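# Four arms unfold a pallet collar and set it square

## Task

Unfold the pallet collar into its open shape and place it squarely on top of the pallet, so it stays correctly seated once the arms let go.

## Robot and tools

Robots: four identical Kinova Gen3 arms named arm1, arm2, arm3 and arm4. Each has seven revolute joints, a Robotiq 2F-85 two-finger gripper and a wrist camera (arm1_cam_wrist to arm4_cam_wrist). Two fixed room cameras, cam_high and cam_low, also watch the scene. The hand reaches roughly 1.0 m from the joint 1 axis.

Frames: one shared scene frame, origin on the floor, +z up, metres. Arm feet (base_link), each facing along its own +x: arm1 x=-0.429 y=-0.870 z=+0.773 quat_wxyz=(+0.719, +0.000, -0.003, +0.695); arm2 x=+0.222 y=-0.879 z=+0.840 quat_wxyz=(+0.694, -0.006, -0.002, +0.720); arm3 x=+1.000 y=-0.051 z=+0.810 quat_wxyz=(+0.100, +0.000, -0.001, -0.995); arm4 x=-0.901 y=-0.168 z=+0.781 quat_wxyz=(+0.991, +0.001, -0.001, -0.137). The hand point sits between the finger pads, about 2 cm back from the tips (0.5 cm when fully open); hand z points along the fingers, hand y is the open/close direction.

Joints (radians, absolute targets; done tolerance ±0.01): joint1_rad -69.115..69.115, spins the whole arm about its foot, positive clockwise viewed from above, 0 points the arm along the foot's +x. joint2_rad -2.249..2.249, shoulder, 0 upright, positive leans forward. joint3_rad -69.115..69.115, twists the upper arm. joint4_rad -2.579..2.579, elbow, 0 straight. joint5_rad -69.115..69.115, twists the forearm. joint6_rad -2.099..2.099, wrist bend, 0 straight. joint7_rad -69.115..69.115, hand roll, positive counter-clockwise viewed from behind the hand. gripper_m 0..0.085 (±0.003), the fingertip gap in metres. Target speeds are capped at 1.39 rad/s for joints 1-4 and 1.22 rad/s for joints 5-7, with acceleration caps of 1 and 10 rad/s² respectively.

move: one action for any subset of arms. Each arm key (arm1..arm4) takes an object with "joints" (a map from joint name to absolute target, any subset) and optional "min_time_s" (0.1 to 8 s, a lower bound on that arm's motion duration; it never slows other arms). Unnamed arms or joints receive nothing new but may still be driving toward an earlier target. All motions begin together; one arm's joints start and finish together, so the hand can sweep a wide arc. "cameras" is a list of names or ["all"]; [] gives none; omitted means all only when no action is given. Unknown keys make the call invalid; out-of-range numbers get it refused, and then later move, wait and finished_scene calls in the same reply are skipped (likewise if a stop hits). An empty move returns full state, images and the scene number.

wait: seconds 0 to 10, nothing new commanded; cameras as in move. zoom_image: camera plus region [x0, y0, x1, y1] in pixels from the top-left, at most 504 by 504, only on a camera from the latest images. finished_scene: pass the current scene number; irreversible, so only call it when the collar is open and seated and will stay so untouched.

Reading results: the "move" line lists each arm sent motion with "done" or its worst status (e.g. time_out). joint_status per joint: done, off_target (resting short, maybe still pushing), time_out (target dropped, holds in place), not_followed (a built-in separation check withheld targets; may retry until the path clears or you resend). Arms under "as last shown" were not commanded; their status reads "not commanded" and omitted lines are unchanged. "pictures" gives image order; images can lag the state slightly. Joint velocities are rad/s in joint order; "within noise" means stationary. Joint torques (N m, positive toward larger angle) carry per-arm offset, scale and noise; a change at rest means contact or load. Flange force is the external force in hand x y z, biased and including held weight; "no reading" near singular poses or at start. on_its_own reports unrequested motion. Arms do not wait for one another, and lag may leave a big move unfinished when results return.

Hazards: the Gen3 keeps pushing on contact, so a joint can say done while pressing. Any hard press between two robots fails the scene, including one gripper closing on another's fingers; the separation check can be late and ignores fingers. Torque limits are 104.5 N m (joints 1-4) and 51.3 N m (joints 5-7); exceeding one, or straying over 5 degrees from plan, freezes that arm for 10 s. Motors heat when holding loads, stretched out or pushing at unreachable poses; MOTOR HOT appears at 60 °C, at 75 °C the arm sags (OVER-TEMPERATURE FAULT, limit_stop_at_motor_heat; resend targets afterwards). The scene keeps running while you think, holding your last command. Objects may get occasional outside nudges. Never push anything off the work area or to the floor, drop parts from height, release moving parts, slam into fixed or heavy objects, or squeeze hard on a part still resting on something. For a firm grip, open wide then close well below the part's width.

Each tool is called after "Request:" as name(argument=value, ...) on one line, values as JSON.

## Session

Request:
move()

Scene clock: 0.00 s.
Joint torques (N m): no reading
Motor temperatures (°C): arm1=[35 33 26 33 35 44 44] | arm2=[30 34 28 28 46 34 41] | arm3=[31 30 29 31 40 42 39] | arm4=[36 33 33 31 41 49 36]
Flange force (N): no reading
Joint velocities: within noise
arm1.joint_positions: joint1_rad=+0.258 joint2_rad=-0.489 joint3_rad=-0.059 joint4_rad=+1.570 joint5_rad=-0.031 joint6_rad=+1.975 joint7_rad=+1.481 gripper_m=+0.085
arm1.joint_status: not commanded
arm1.hand: x=-0.3967 y=-0.7713 z=+1.2679 quat_wxyz=(-0.035, +0.587, -0.809, -0.028) (m; scene frame)
arm2.joint_positions: joint1_rad=+0.230 joint2_rad=-0.437 joint3_rad=-0.070 joint4_rad=+1.507 joint5_rad=+0.003 joint6_rad=+2.054 joint7_rad=+1.101 gripper_m=+0.085
arm2.joint_status: not commanded
arm2.hand: x=+0.2486 y=-0.7773 z=+1.3455 quat_wxyz=(-0.022, +0.466, -0.885, +0.007) (m; scene frame)
arm3.joint_positions: joint1_rad=+0.083 joint2_rad=-0.422 joint3_rad=-0.046 joint4_rad=+1.479 joint5_rad=-0.033 joint6_rad=+1.953 joint7_rad=+1.694 gripper_m=+0.085
arm3.joint_status: not commanded
arm3.hand: x=+0.8585 y=-0.0614 z=+1.3241 quat_wxyz=(-0.007, -0.987, -0.148, +0.065) (m; scene frame)
arm4.joint_positions: joint1_rad=-0.409 joint2_rad=-0.420 joint3_rad=-0.039 joint4_rad=+1.509 joint5_rad=-0.048 joint6_rad=+1.990 joint7_rad=+1.154 gripper_m=+0.085
arm4.joint_status: not commanded
arm4.hand: x=-0.7757 y=-0.1548 z=+1.2852 quat_wxyz=(-0.027, -0.113, -0.993, -0.023) (m; scene frame)
pictures: arm1_cam_wrist, arm2_cam_wrist, arm3_cam_wrist, arm4_cam_wrist, cam_high, cam_low
Images, in order (width x height): arm1_cam_wrist 896x504, arm2_cam_wrist 896x504, arm3_cam_wrist 896x504, arm4_cam_wrist 896x504, cam_high 896x504, cam_low 896x504.

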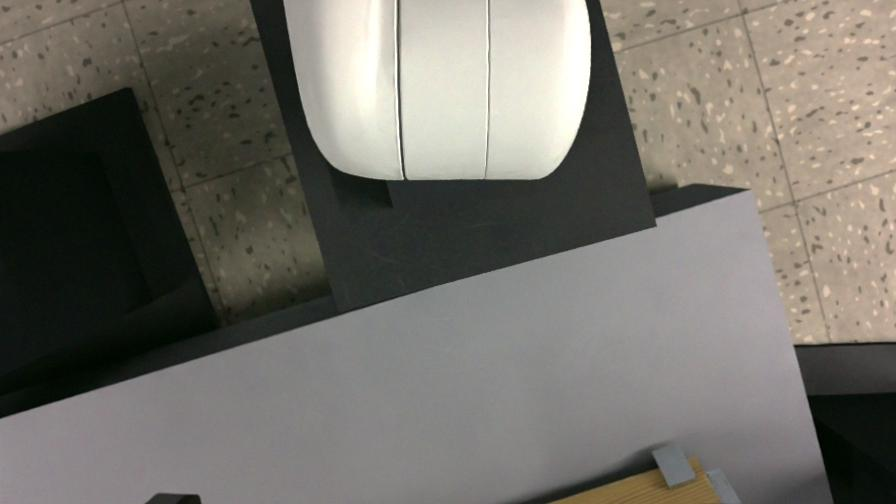

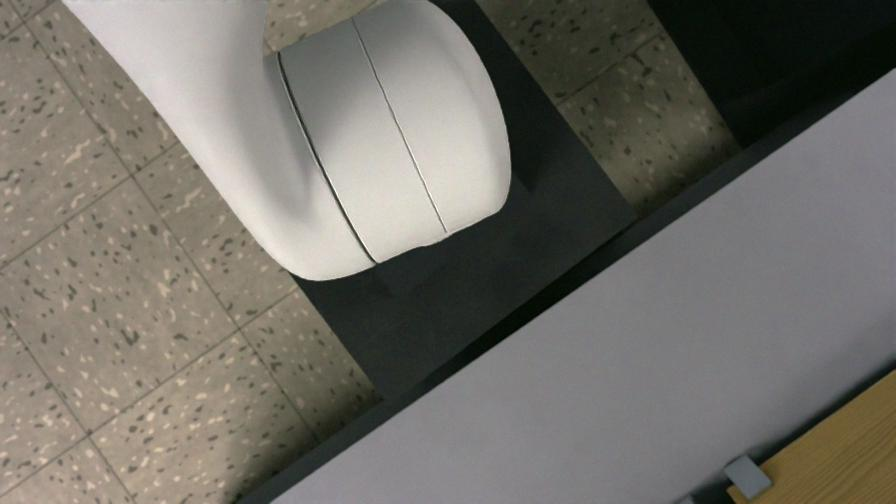

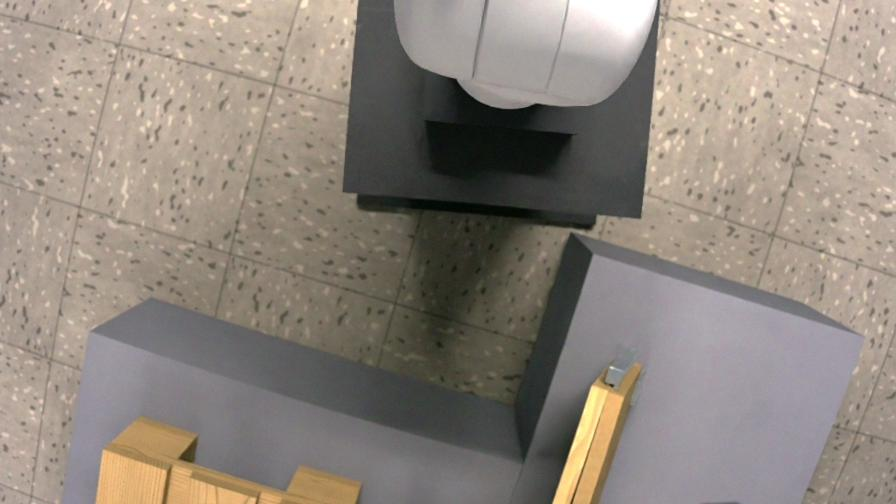

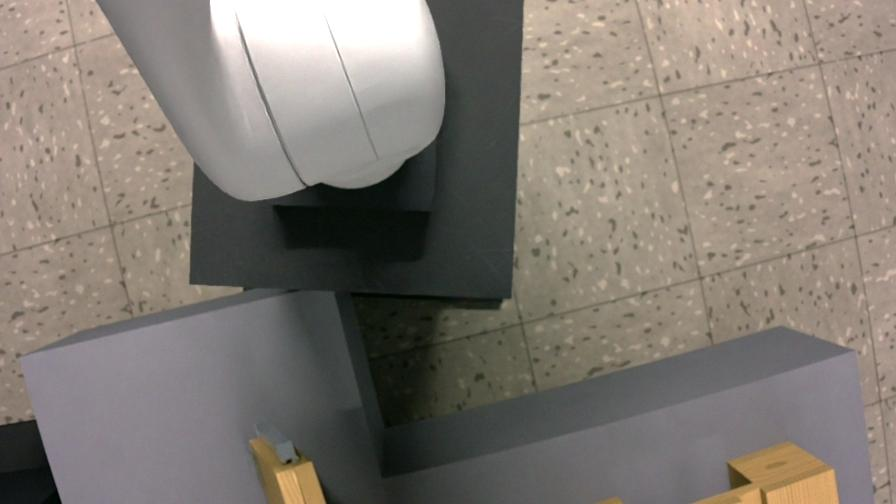

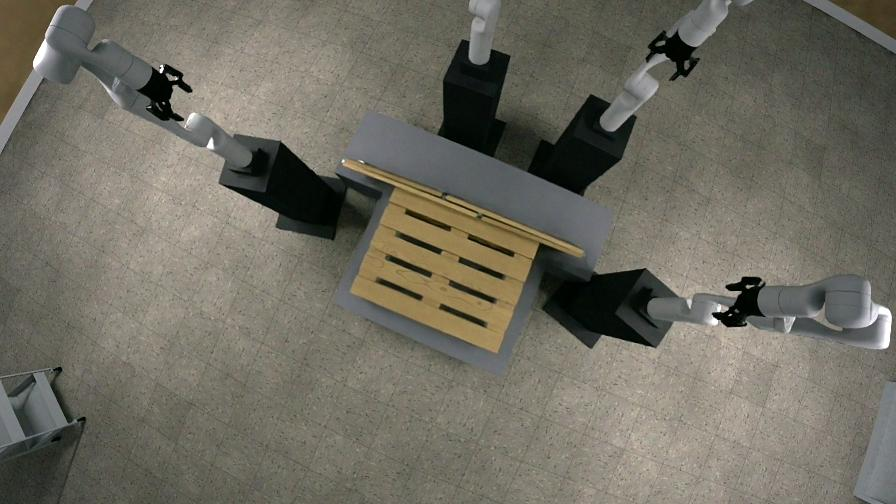

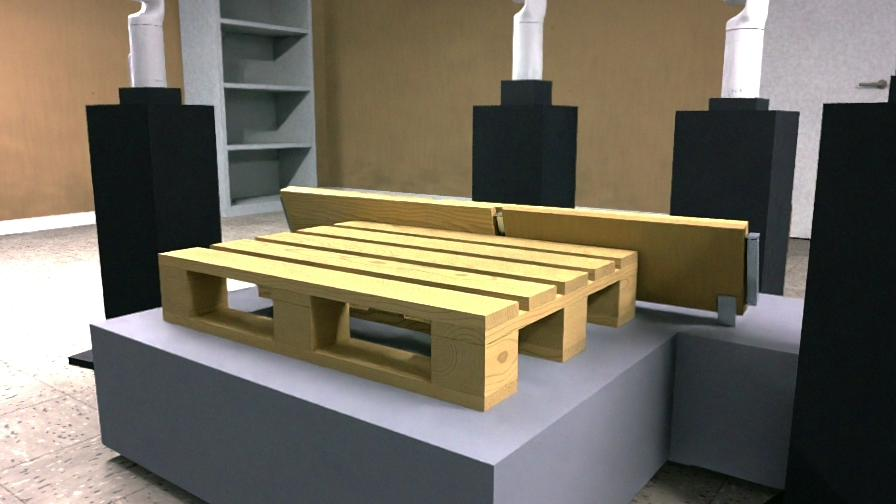

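Request:
zoom_image(camera="cam_high", region=[320, 100, 640, 380])

Request:
zoom_image(camera="cam_low", region=[260, 160, 764, 420])

Request:
zoom_image(camera="arm3_cam_wrist", region=[440, 300, 800, 504])

Request:
zoom_image(camera="arm4_cam_wrist", region=[180, 380, 400, 504])

Request:
zoom_image(camera="arm1_cam_wrist", region=[520, 400, 760, 504])

Request:
zoom_image(camera="arm2_cam_wrist", region=[640, 340, 896, 504])

Scaled by 1.575 from the camera's 896x504 image, which has a finer 1280x720 frame.

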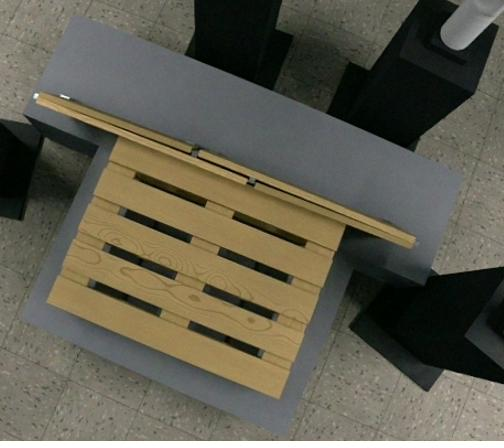

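Scaled by 1.000.

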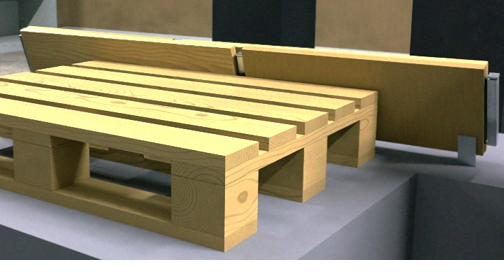

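Scaled by 1.400 from the camera's 896x504 image, which has a finer 1280x720 frame.

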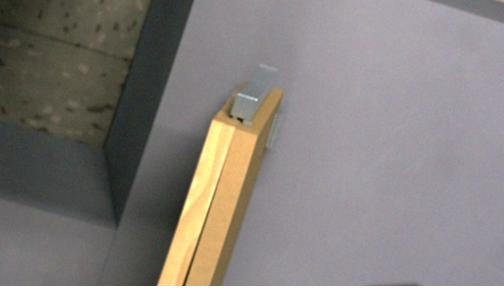

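Scaled by 2.291 from the camera's 896x504 image, which has a finer 1280x720 frame.

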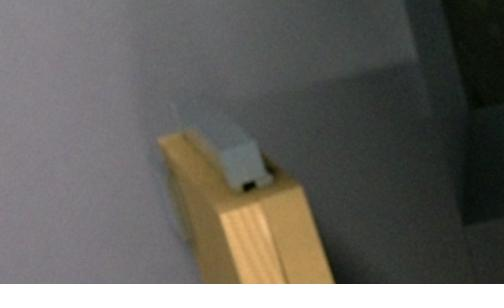

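Scaled by 2.100 from the camera's 896x504 image, which has a finer 1280x720 frame.

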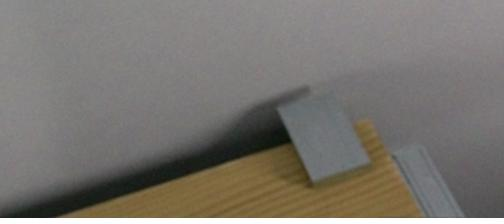

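Scaled by 1.969 from the camera's 896x504 image, which has a finer 1280x720 frame.

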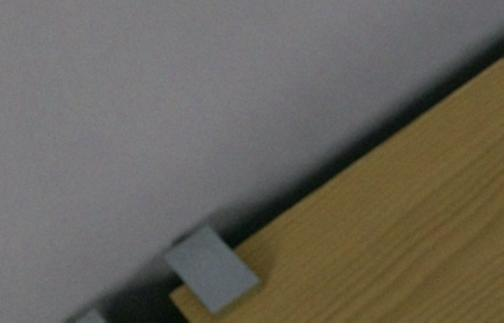

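Request:
zoom_image(camera="arm1_cam_wrist", region=[100, 440, 260, 504])

Request:
zoom_image(camera="arm3_cam_wrist", region=[640, 440, 800, 504])

Request:
zoom_image(camera="arm4_cam_wrist", region=[500, 400, 896, 504])

Request:
zoom_image(camera="arm3_cam_wrist", region=[80, 380, 480, 504])

Request:
zoom_image(camera="cam_high", region=[330, 140, 470, 240])

Request:
zoom_image(camera="cam_high", region=[460, 180, 600, 280])

Request:
zoom_image(camera="cam_low", region=[640, 200, 800, 340])

Request:
zoom_image(camera="cam_low", region=[460, 180, 640, 290])

Request:
zoom_image(camera="cam_low", region=[260, 170, 520, 280])

Scaled by 3.150 from the camera's 896x504 image, which has a finer 1280x720 frame.

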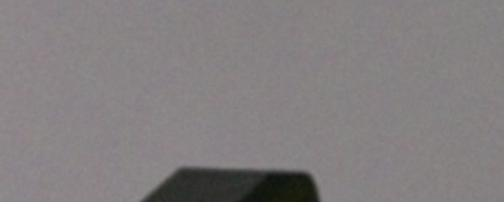

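Scaled by 3.150 from the camera's 896x504 image, which has a finer 1280x720 frame.

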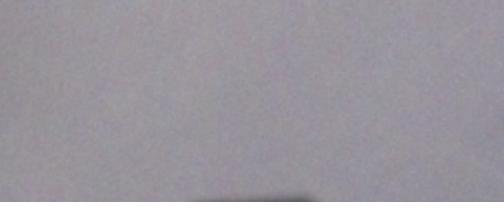

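Scaled by 1.273 from the camera's 896x504 image, which has a finer 1280x720 frame.

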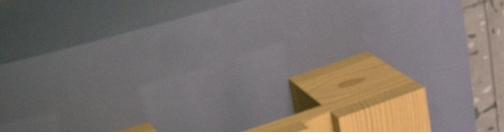

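Scaled by 1.260 from the camera's 896x504 image, which has a finer 1280x720 frame.

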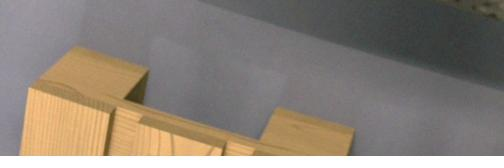

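Scaled by 3.600 from the camera's 896x504 image, which has a finer 1280x720 frame.

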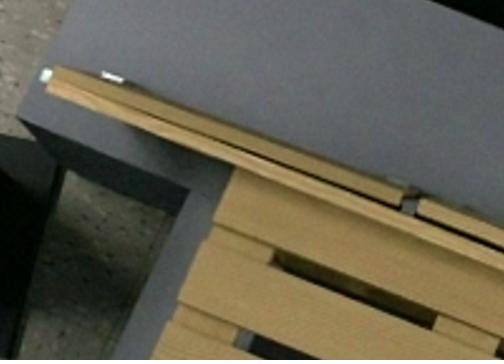

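Scaled by 3.600 from the camera's 896x504 image, which has a finer 1280x720 frame.

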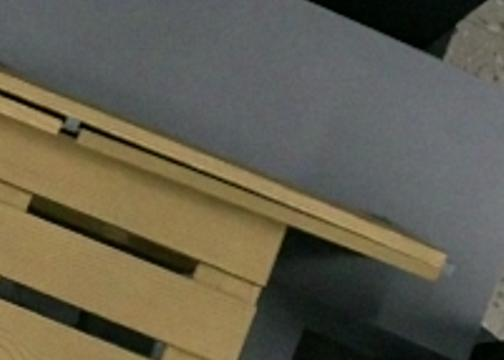

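Scaled by 3.150 from the camera's 896x504 image, which has a finer 1280x720 frame.

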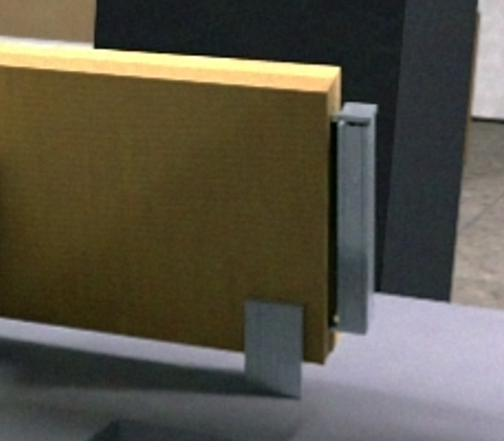

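Scaled by 2.800 from the camera's 896x504 image, which has a finer 1280x720 frame.

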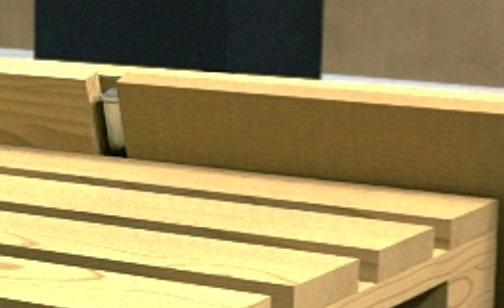

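Scaled by 1.938 from the camera's 896x504 image, which has a finer 1280x720 frame.

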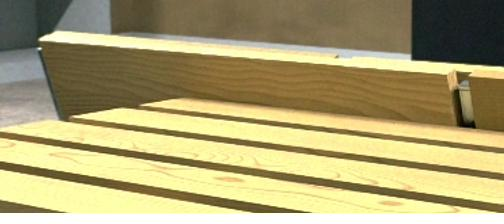

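Request:
zoom_image(camera="cam_high", region=[200, 100, 340, 200])

Request:
zoom_image(camera="cam_high", region=[420, 0, 560, 100])

Request:
zoom_image(camera="cam_high", region=[540, 60, 680, 160])

Request:
zoom_image(camera="cam_high", region=[580, 250, 720, 350])

Request:
zoom_image(camera="cam_high", region=[330, 260, 470, 380])

Request:
zoom_image(camera="cam_high", region=[450, 220, 620, 380])

Scaled by 3.600 from the camera's 896x504 image, which has a finer 1280x720 frame.

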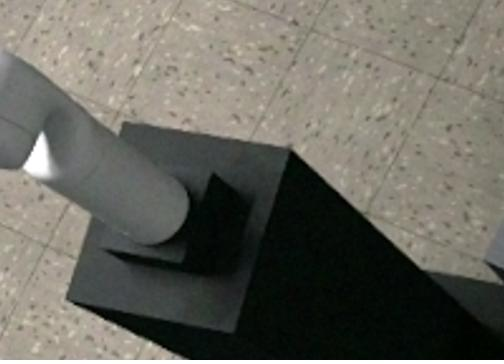

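Scaled by 3.600 from the camera's 896x504 image, which has a finer 1280x720 frame.

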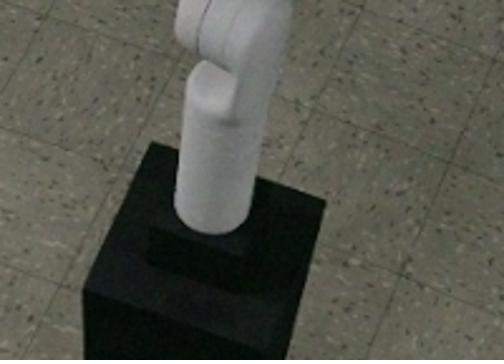

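Scaled by 3.600 from the camera's 896x504 image, which has a finer 1280x720 frame.

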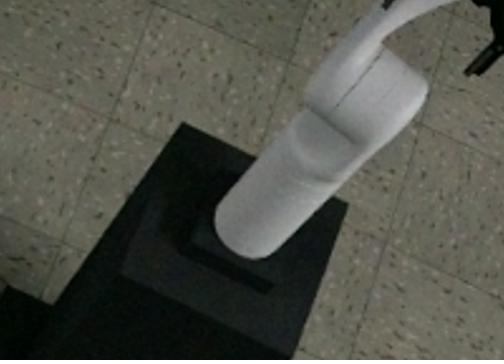

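Scaled by 3.600 from the camera's 896x504 image, which has a finer 1280x720 frame.

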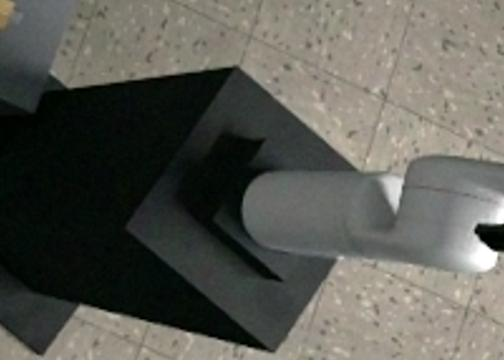

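Scaled by 3.600 from the camera's 896x504 image, which has a finer 1280x720 frame.

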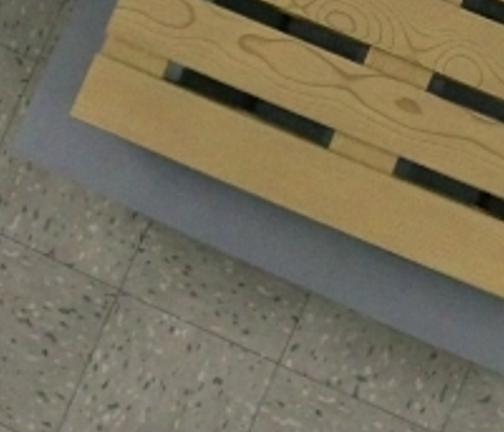

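Scaled by 2.965 from the camera's 896x504 image, which has a finer 1280x720 frame.

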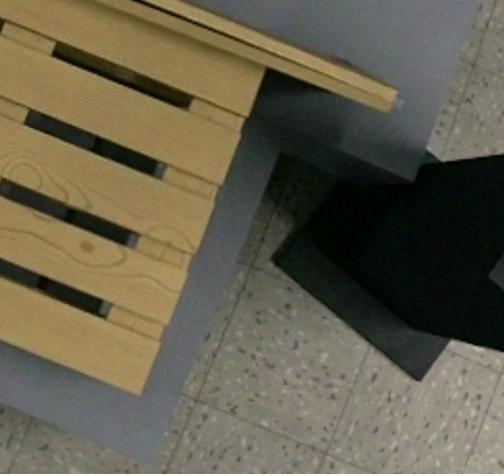

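Request:
move(arm1={"joints": {"joint1_rad": -0.1186, "joint2_rad": 0.606, "joint3_rad": 0.0, "joint4_rad": 1.2671, "joint5_rad": 0.0, "joint6_rad": 1.2685, "joint7_rad": 1.4861}}, arm2={"joints": {"joint1_rad": -0.2933, "joint2_rad": 0.7388, "joint3_rad": 0.0, "joint4_rad": 1.2413, "joint5_rad": 0.0, "joint6_rad": 1.1615, "joint7_rad": 1.2408}}, arm3={"joints": {"joint1_rad": -0.378, "joint2_rad": 0.3496, "joint3_rad": 0.0, "joint4_rad": 1.8312, "joint5_rad": 0.0, "joint6_rad": 0.9608, "joint7_rad": 0.993}}, arm4={"joints": {"joint1_rad": -0.7744, "joint2_rad": 0.5225, "joint3_rad": 0.0, "joint4_rad": 1.4417, "joint5_rad": 0.0, "joint6_rad": 1.1774, "joint7_rad": 1.0711}}, cameras=["all"])

Scene clock: 48.63 s.
Joint torques (N m): arm1=[0.19 -21.54 0.89 -9.82 -0.16 -0.15 0.28] | arm2=[-0.08 -21.09 -0.03 -5.8 -0.16 -0.28 -0.39] | arm3=[0.32 -12.83 0.68 -7.67 0.11 -0.16 -0.18] | arm4=[-0.01 -19.13 2.29 -8.7 -0.11 0.05 -0.12]
Motor temperatures (°C): arm1=[35 32 26 33 35 44 44] | arm2=[30 33 28 28 46 34 41] | arm3=[31 30 29 31 40 42 39] | arm4=[36 33 33 31 40 49 36]
Flange force (N): arm1=[1.5 0.7 3.4] | arm2=[-9.5 1.6 -5.5] | arm3=[3.4 -1.4 -1.8] | arm4=[0.1 0.1 1.6]
move: arm1 done; arm2 done; arm3 done; arm4 done
Joint velocities: within noise
arm1.joint_positions: joint1_rad=-0.119 joint2_rad=+0.606 joint3_rad=+0.000 joint4_rad=+1.267 joint5_rad=+0.000 joint6_rad=+1.269 joint7_rad=+1.486 gripper_m=+0.085
arm1.joint_status: all done
arm1.hand: x=-0.4507 y=-0.3308 z=+1.0008 quat_wxyz=(-0.003, +0.707, -0.707, +0.000) (m; scene frame)
arm2.joint_positions: joint1_rad=-0.293 joint2_rad=+0.739 joint3_rad=+0.000 joint4_rad=+1.241 joint5_rad=+0.000 joint6_rad=+1.161 joint7_rad=+1.241 gripper_m=+0.085
arm2.joint_status: all done
arm2.hand: x=+0.0590 y=-0.3295 z=+0.9943 quat_wxyz=(-0.002, +0.707, -0.707, +0.006) (m; scene frame)
arm3.joint_positions: joint1_rad=-0.378 joint2_rad=+0.350 joint3_rad=+0.000 joint4_rad=+1.831 joint5_rad=+0.000 joint6_rad=+0.961 joint7_rad=+0.993 gripper_m=+0.085
arm3.joint_status: all done
arm3.hand: x=+0.6501 y=-0.2490 z=+0.9986 quat_wxyz=(-0.001, -1.000, +0.000, +0.000) (m; scene frame)
arm4.joint_positions: joint1_rad=-0.774 joint2_rad=+0.522 joint3_rad=+0.000 joint4_rad=+1.442 joint5_rad=+0.000 joint6_rad=+1.177 joint7_rad=+1.071 gripper_m=+0.085
arm4.joint_status: all done
arm4.hand: x=-0.4496 y=+0.0496 z=+0.9995 quat_wxyz=(-0.001, +0.000, -1.000, -0.001) (m; scene frame)
pictures: arm1_cam_wrist, arm2_cam_wrist, arm3_cam_wrist, arm4_cam_wrist, cam_high, cam_low
Images, in order (width x height): arm1_cam_wrist 896x504, arm2_cam_wrist 896x504, arm3_cam_wrist 896x504, arm4_cam_wrist 896x504, cam_high 896x504, cam_low 896x504.

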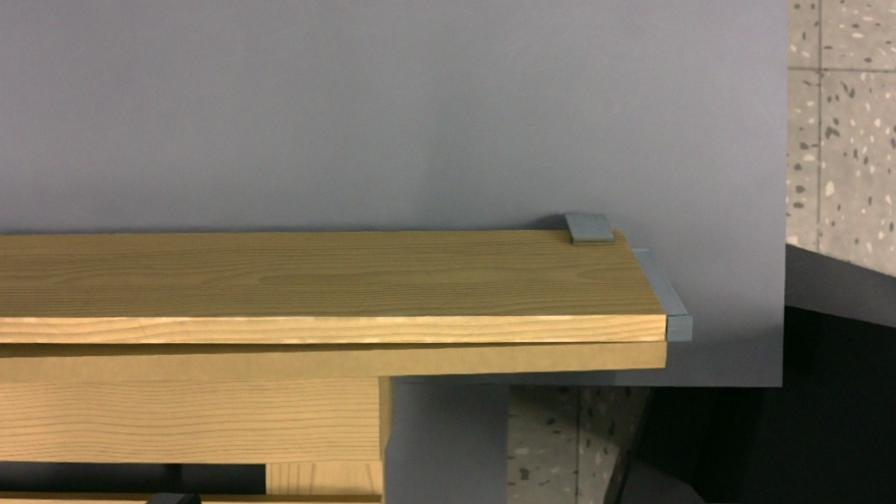

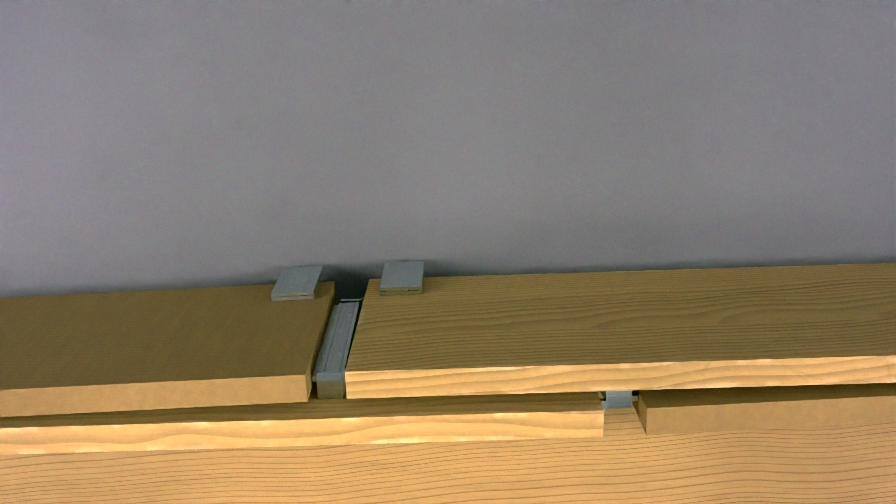

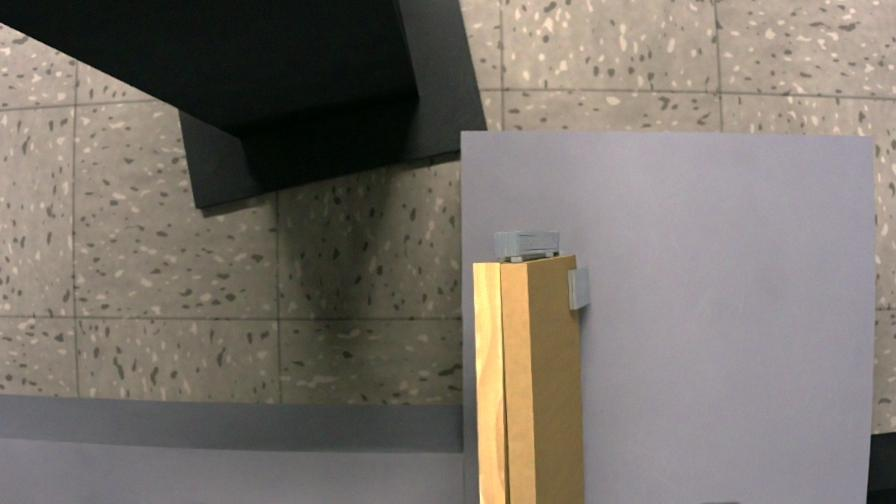

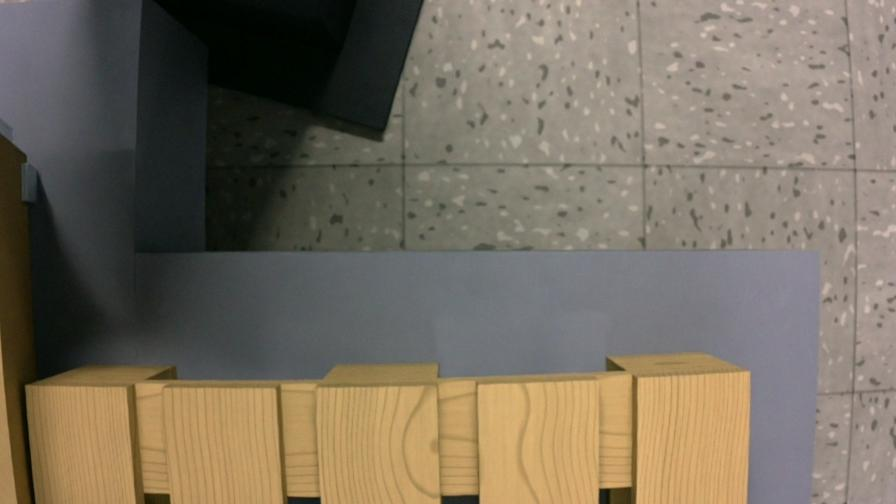

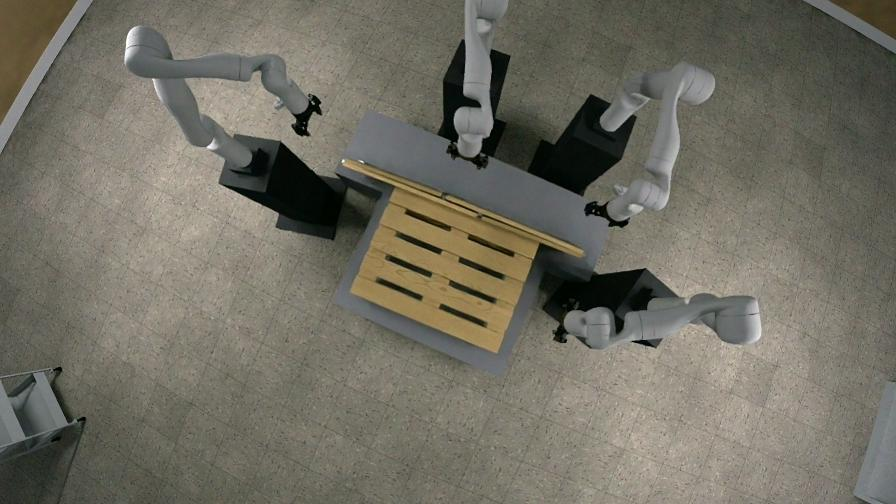

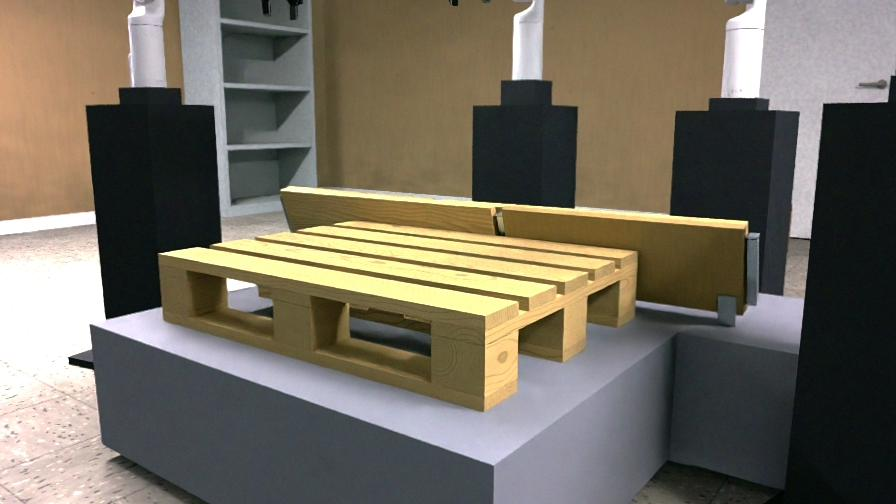

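Request:
zoom_image(camera="arm2_cam_wrist", region=[240, 230, 680, 470])

Request:
zoom_image(camera="arm1_cam_wrist", region=[520, 190, 760, 400])

Request:
zoom_image(camera="arm3_cam_wrist", region=[440, 210, 640, 504])

Request:
zoom_image(camera="arm4_cam_wrist", region=[0, 100, 240, 504])

Request:
zoom_image(camera="arm1_cam_wrist", region=[0, 220, 500, 504])

Scaled by 1.145 from the camera's 896x504 image, which has a finer 1280x720 frame.

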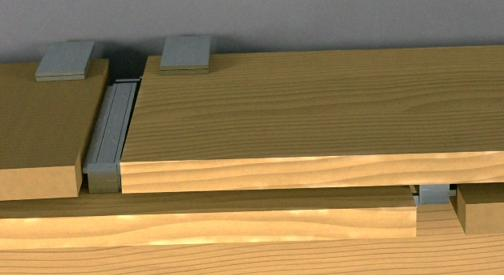

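Scaled by 2.100 from the camera's 896x504 image, which has a finer 1280x720 frame.

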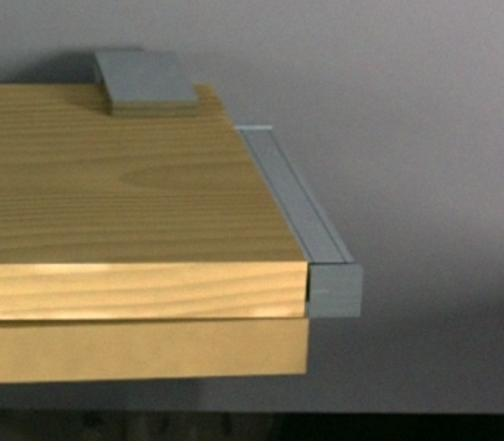

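Scaled by 1.714 from the camera's 896x504 image, which has a finer 1280x720 frame.

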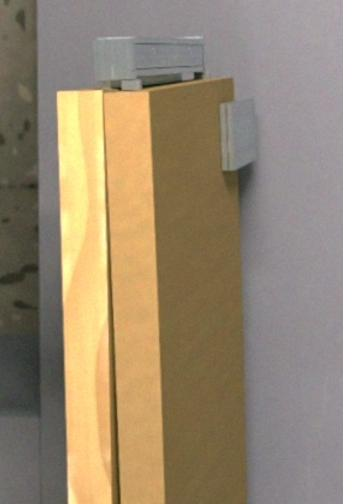

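Scaled by 1.248 from the camera's 896x504 image, which has a finer 1280x720 frame.

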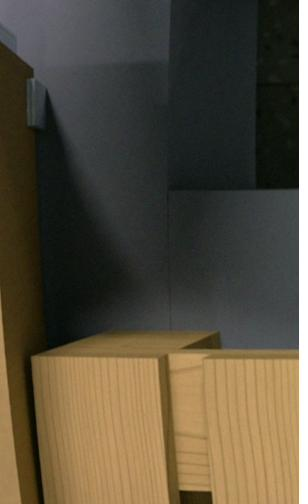

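Scaled by 1.008 from the camera's 896x504 image, which has a finer 1280x720 frame.

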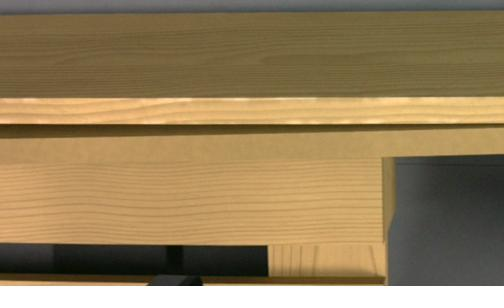

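Request:
zoom_image(camera="cam_high", region=[425, 180, 505, 230])

Request:
zoom_image(camera="cam_high", region=[335, 145, 425, 205])

Request:
zoom_image(camera="cam_high", region=[505, 205, 605, 265])

Scaled by 6.300 from the camera's 896x504 image, which has a finer 1280x720 frame.

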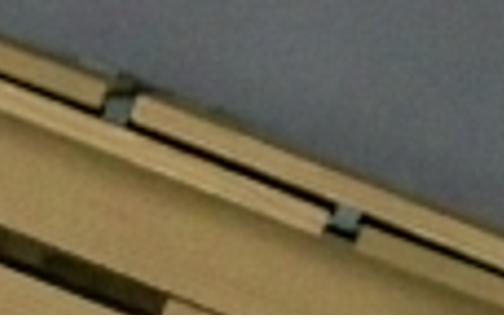

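Scaled by 5.600 from the camera's 896x504 image, which has a finer 1280x720 frame.

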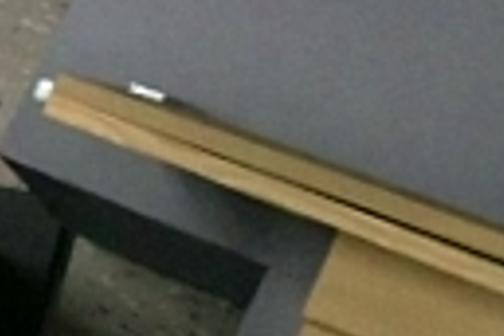

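Scaled by 5.040 from the camera's 896x504 image, which has a finer 1280x720 frame.

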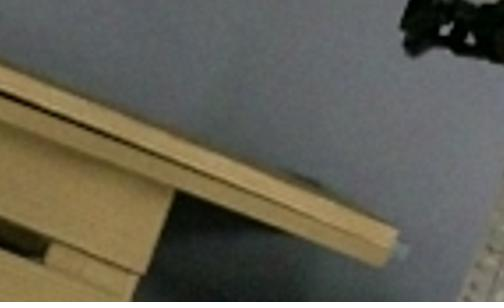

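Request:
zoom_image(camera="arm4_cam_wrist", region=[0, 340, 252, 504])

Request:
zoom_image(camera="arm4_cam_wrist", region=[580, 330, 832, 504])

Request:
zoom_image(camera="arm4_cam_wrist", region=[280, 340, 532, 504])

Request:
zoom_image(camera="arm2_cam_wrist", region=[260, 250, 460, 460])

Request:
zoom_image(camera="arm2_cam_wrist", region=[540, 330, 740, 460])

Scaled by 2.000 from the camera's 896x504 image, which has a finer 1280x720 frame.

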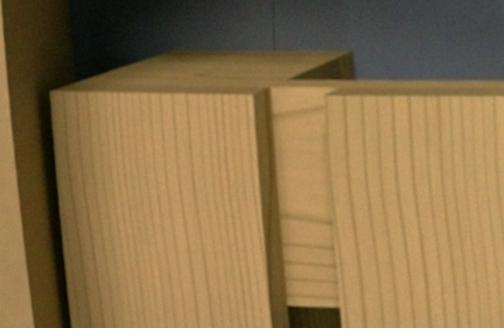

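Scaled by 2.000 from the camera's 896x504 image, which has a finer 1280x720 frame.

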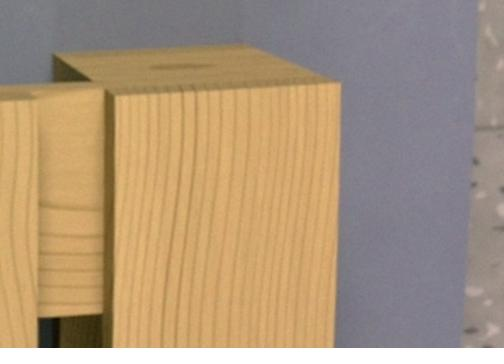

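Scaled by 2.000 from the camera's 896x504 image, which has a finer 1280x720 frame.

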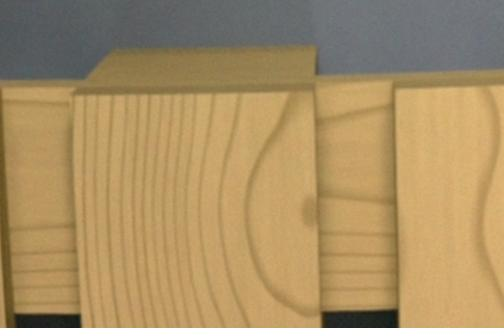

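Scaled by 2.400 from the camera's 896x504 image, which has a finer 1280x720 frame.

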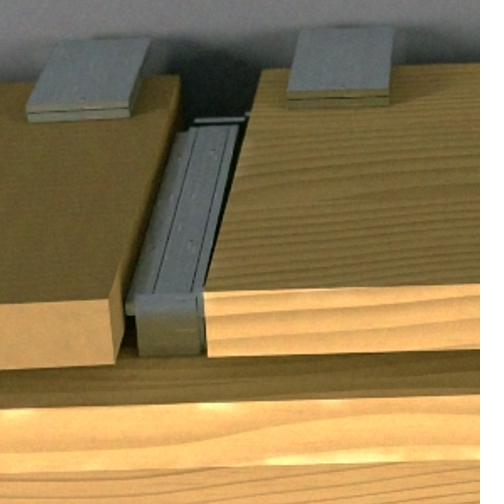

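Scaled by 2.520 from the camera's 896x504 image, which has a finer 1280x720 frame.

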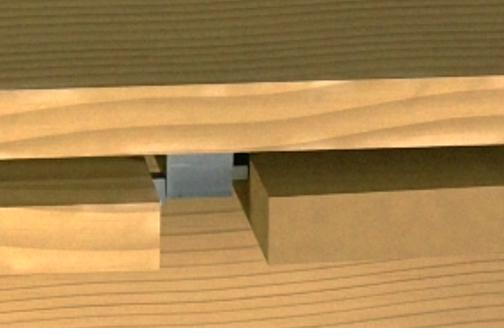

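Request:
zoom_image(camera="arm3_cam_wrist", region=[456, 216, 606, 326])

Request:
zoom_image(camera="arm1_cam_wrist", region=[590, 230, 720, 390])

Request:
zoom_image(camera="cam_high", region=[430, 130, 510, 190])

Request:
zoom_image(camera="cam_high", region=[280, 80, 380, 180])

Scaled by 3.360 from the camera's 896x504 image, which has a finer 1280x720 frame.

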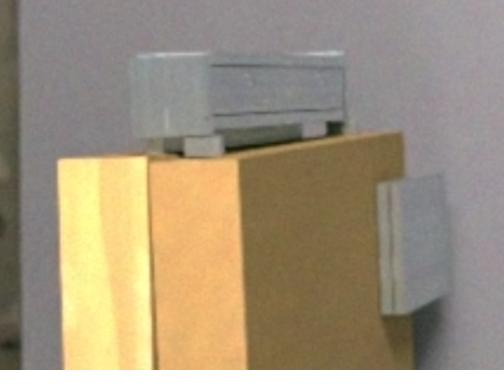

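Scaled by 3.150 from the camera's 896x504 image, which has a finer 1280x720 frame.

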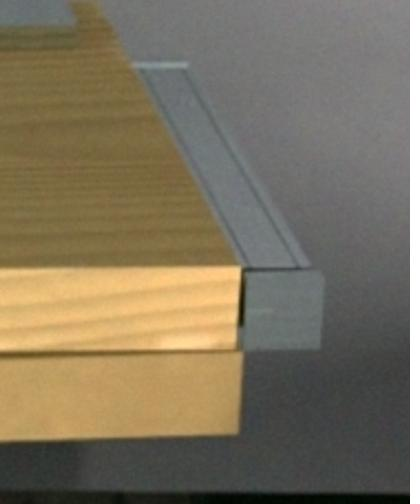

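Scaled by 6.300 from the camera's 896x504 image, which has a finer 1280x720 frame.

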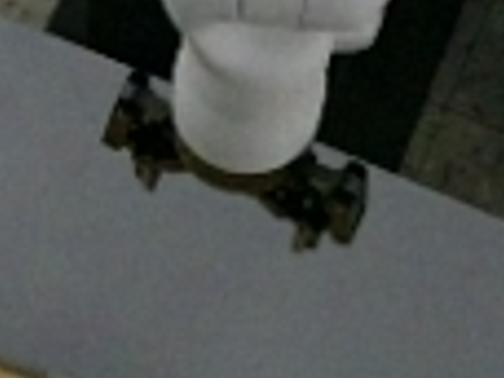

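Scaled by 5.040 from the camera's 896x504 image, which has a finer 1280x720 frame.

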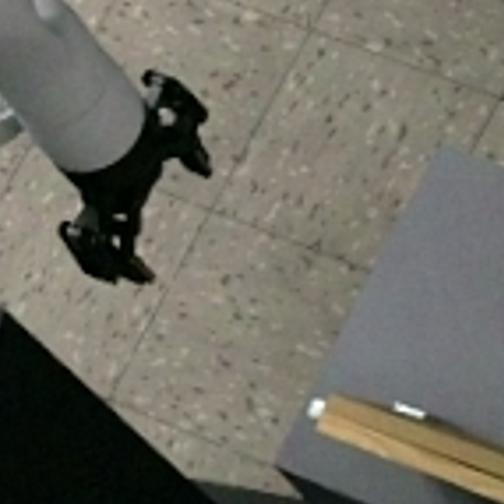

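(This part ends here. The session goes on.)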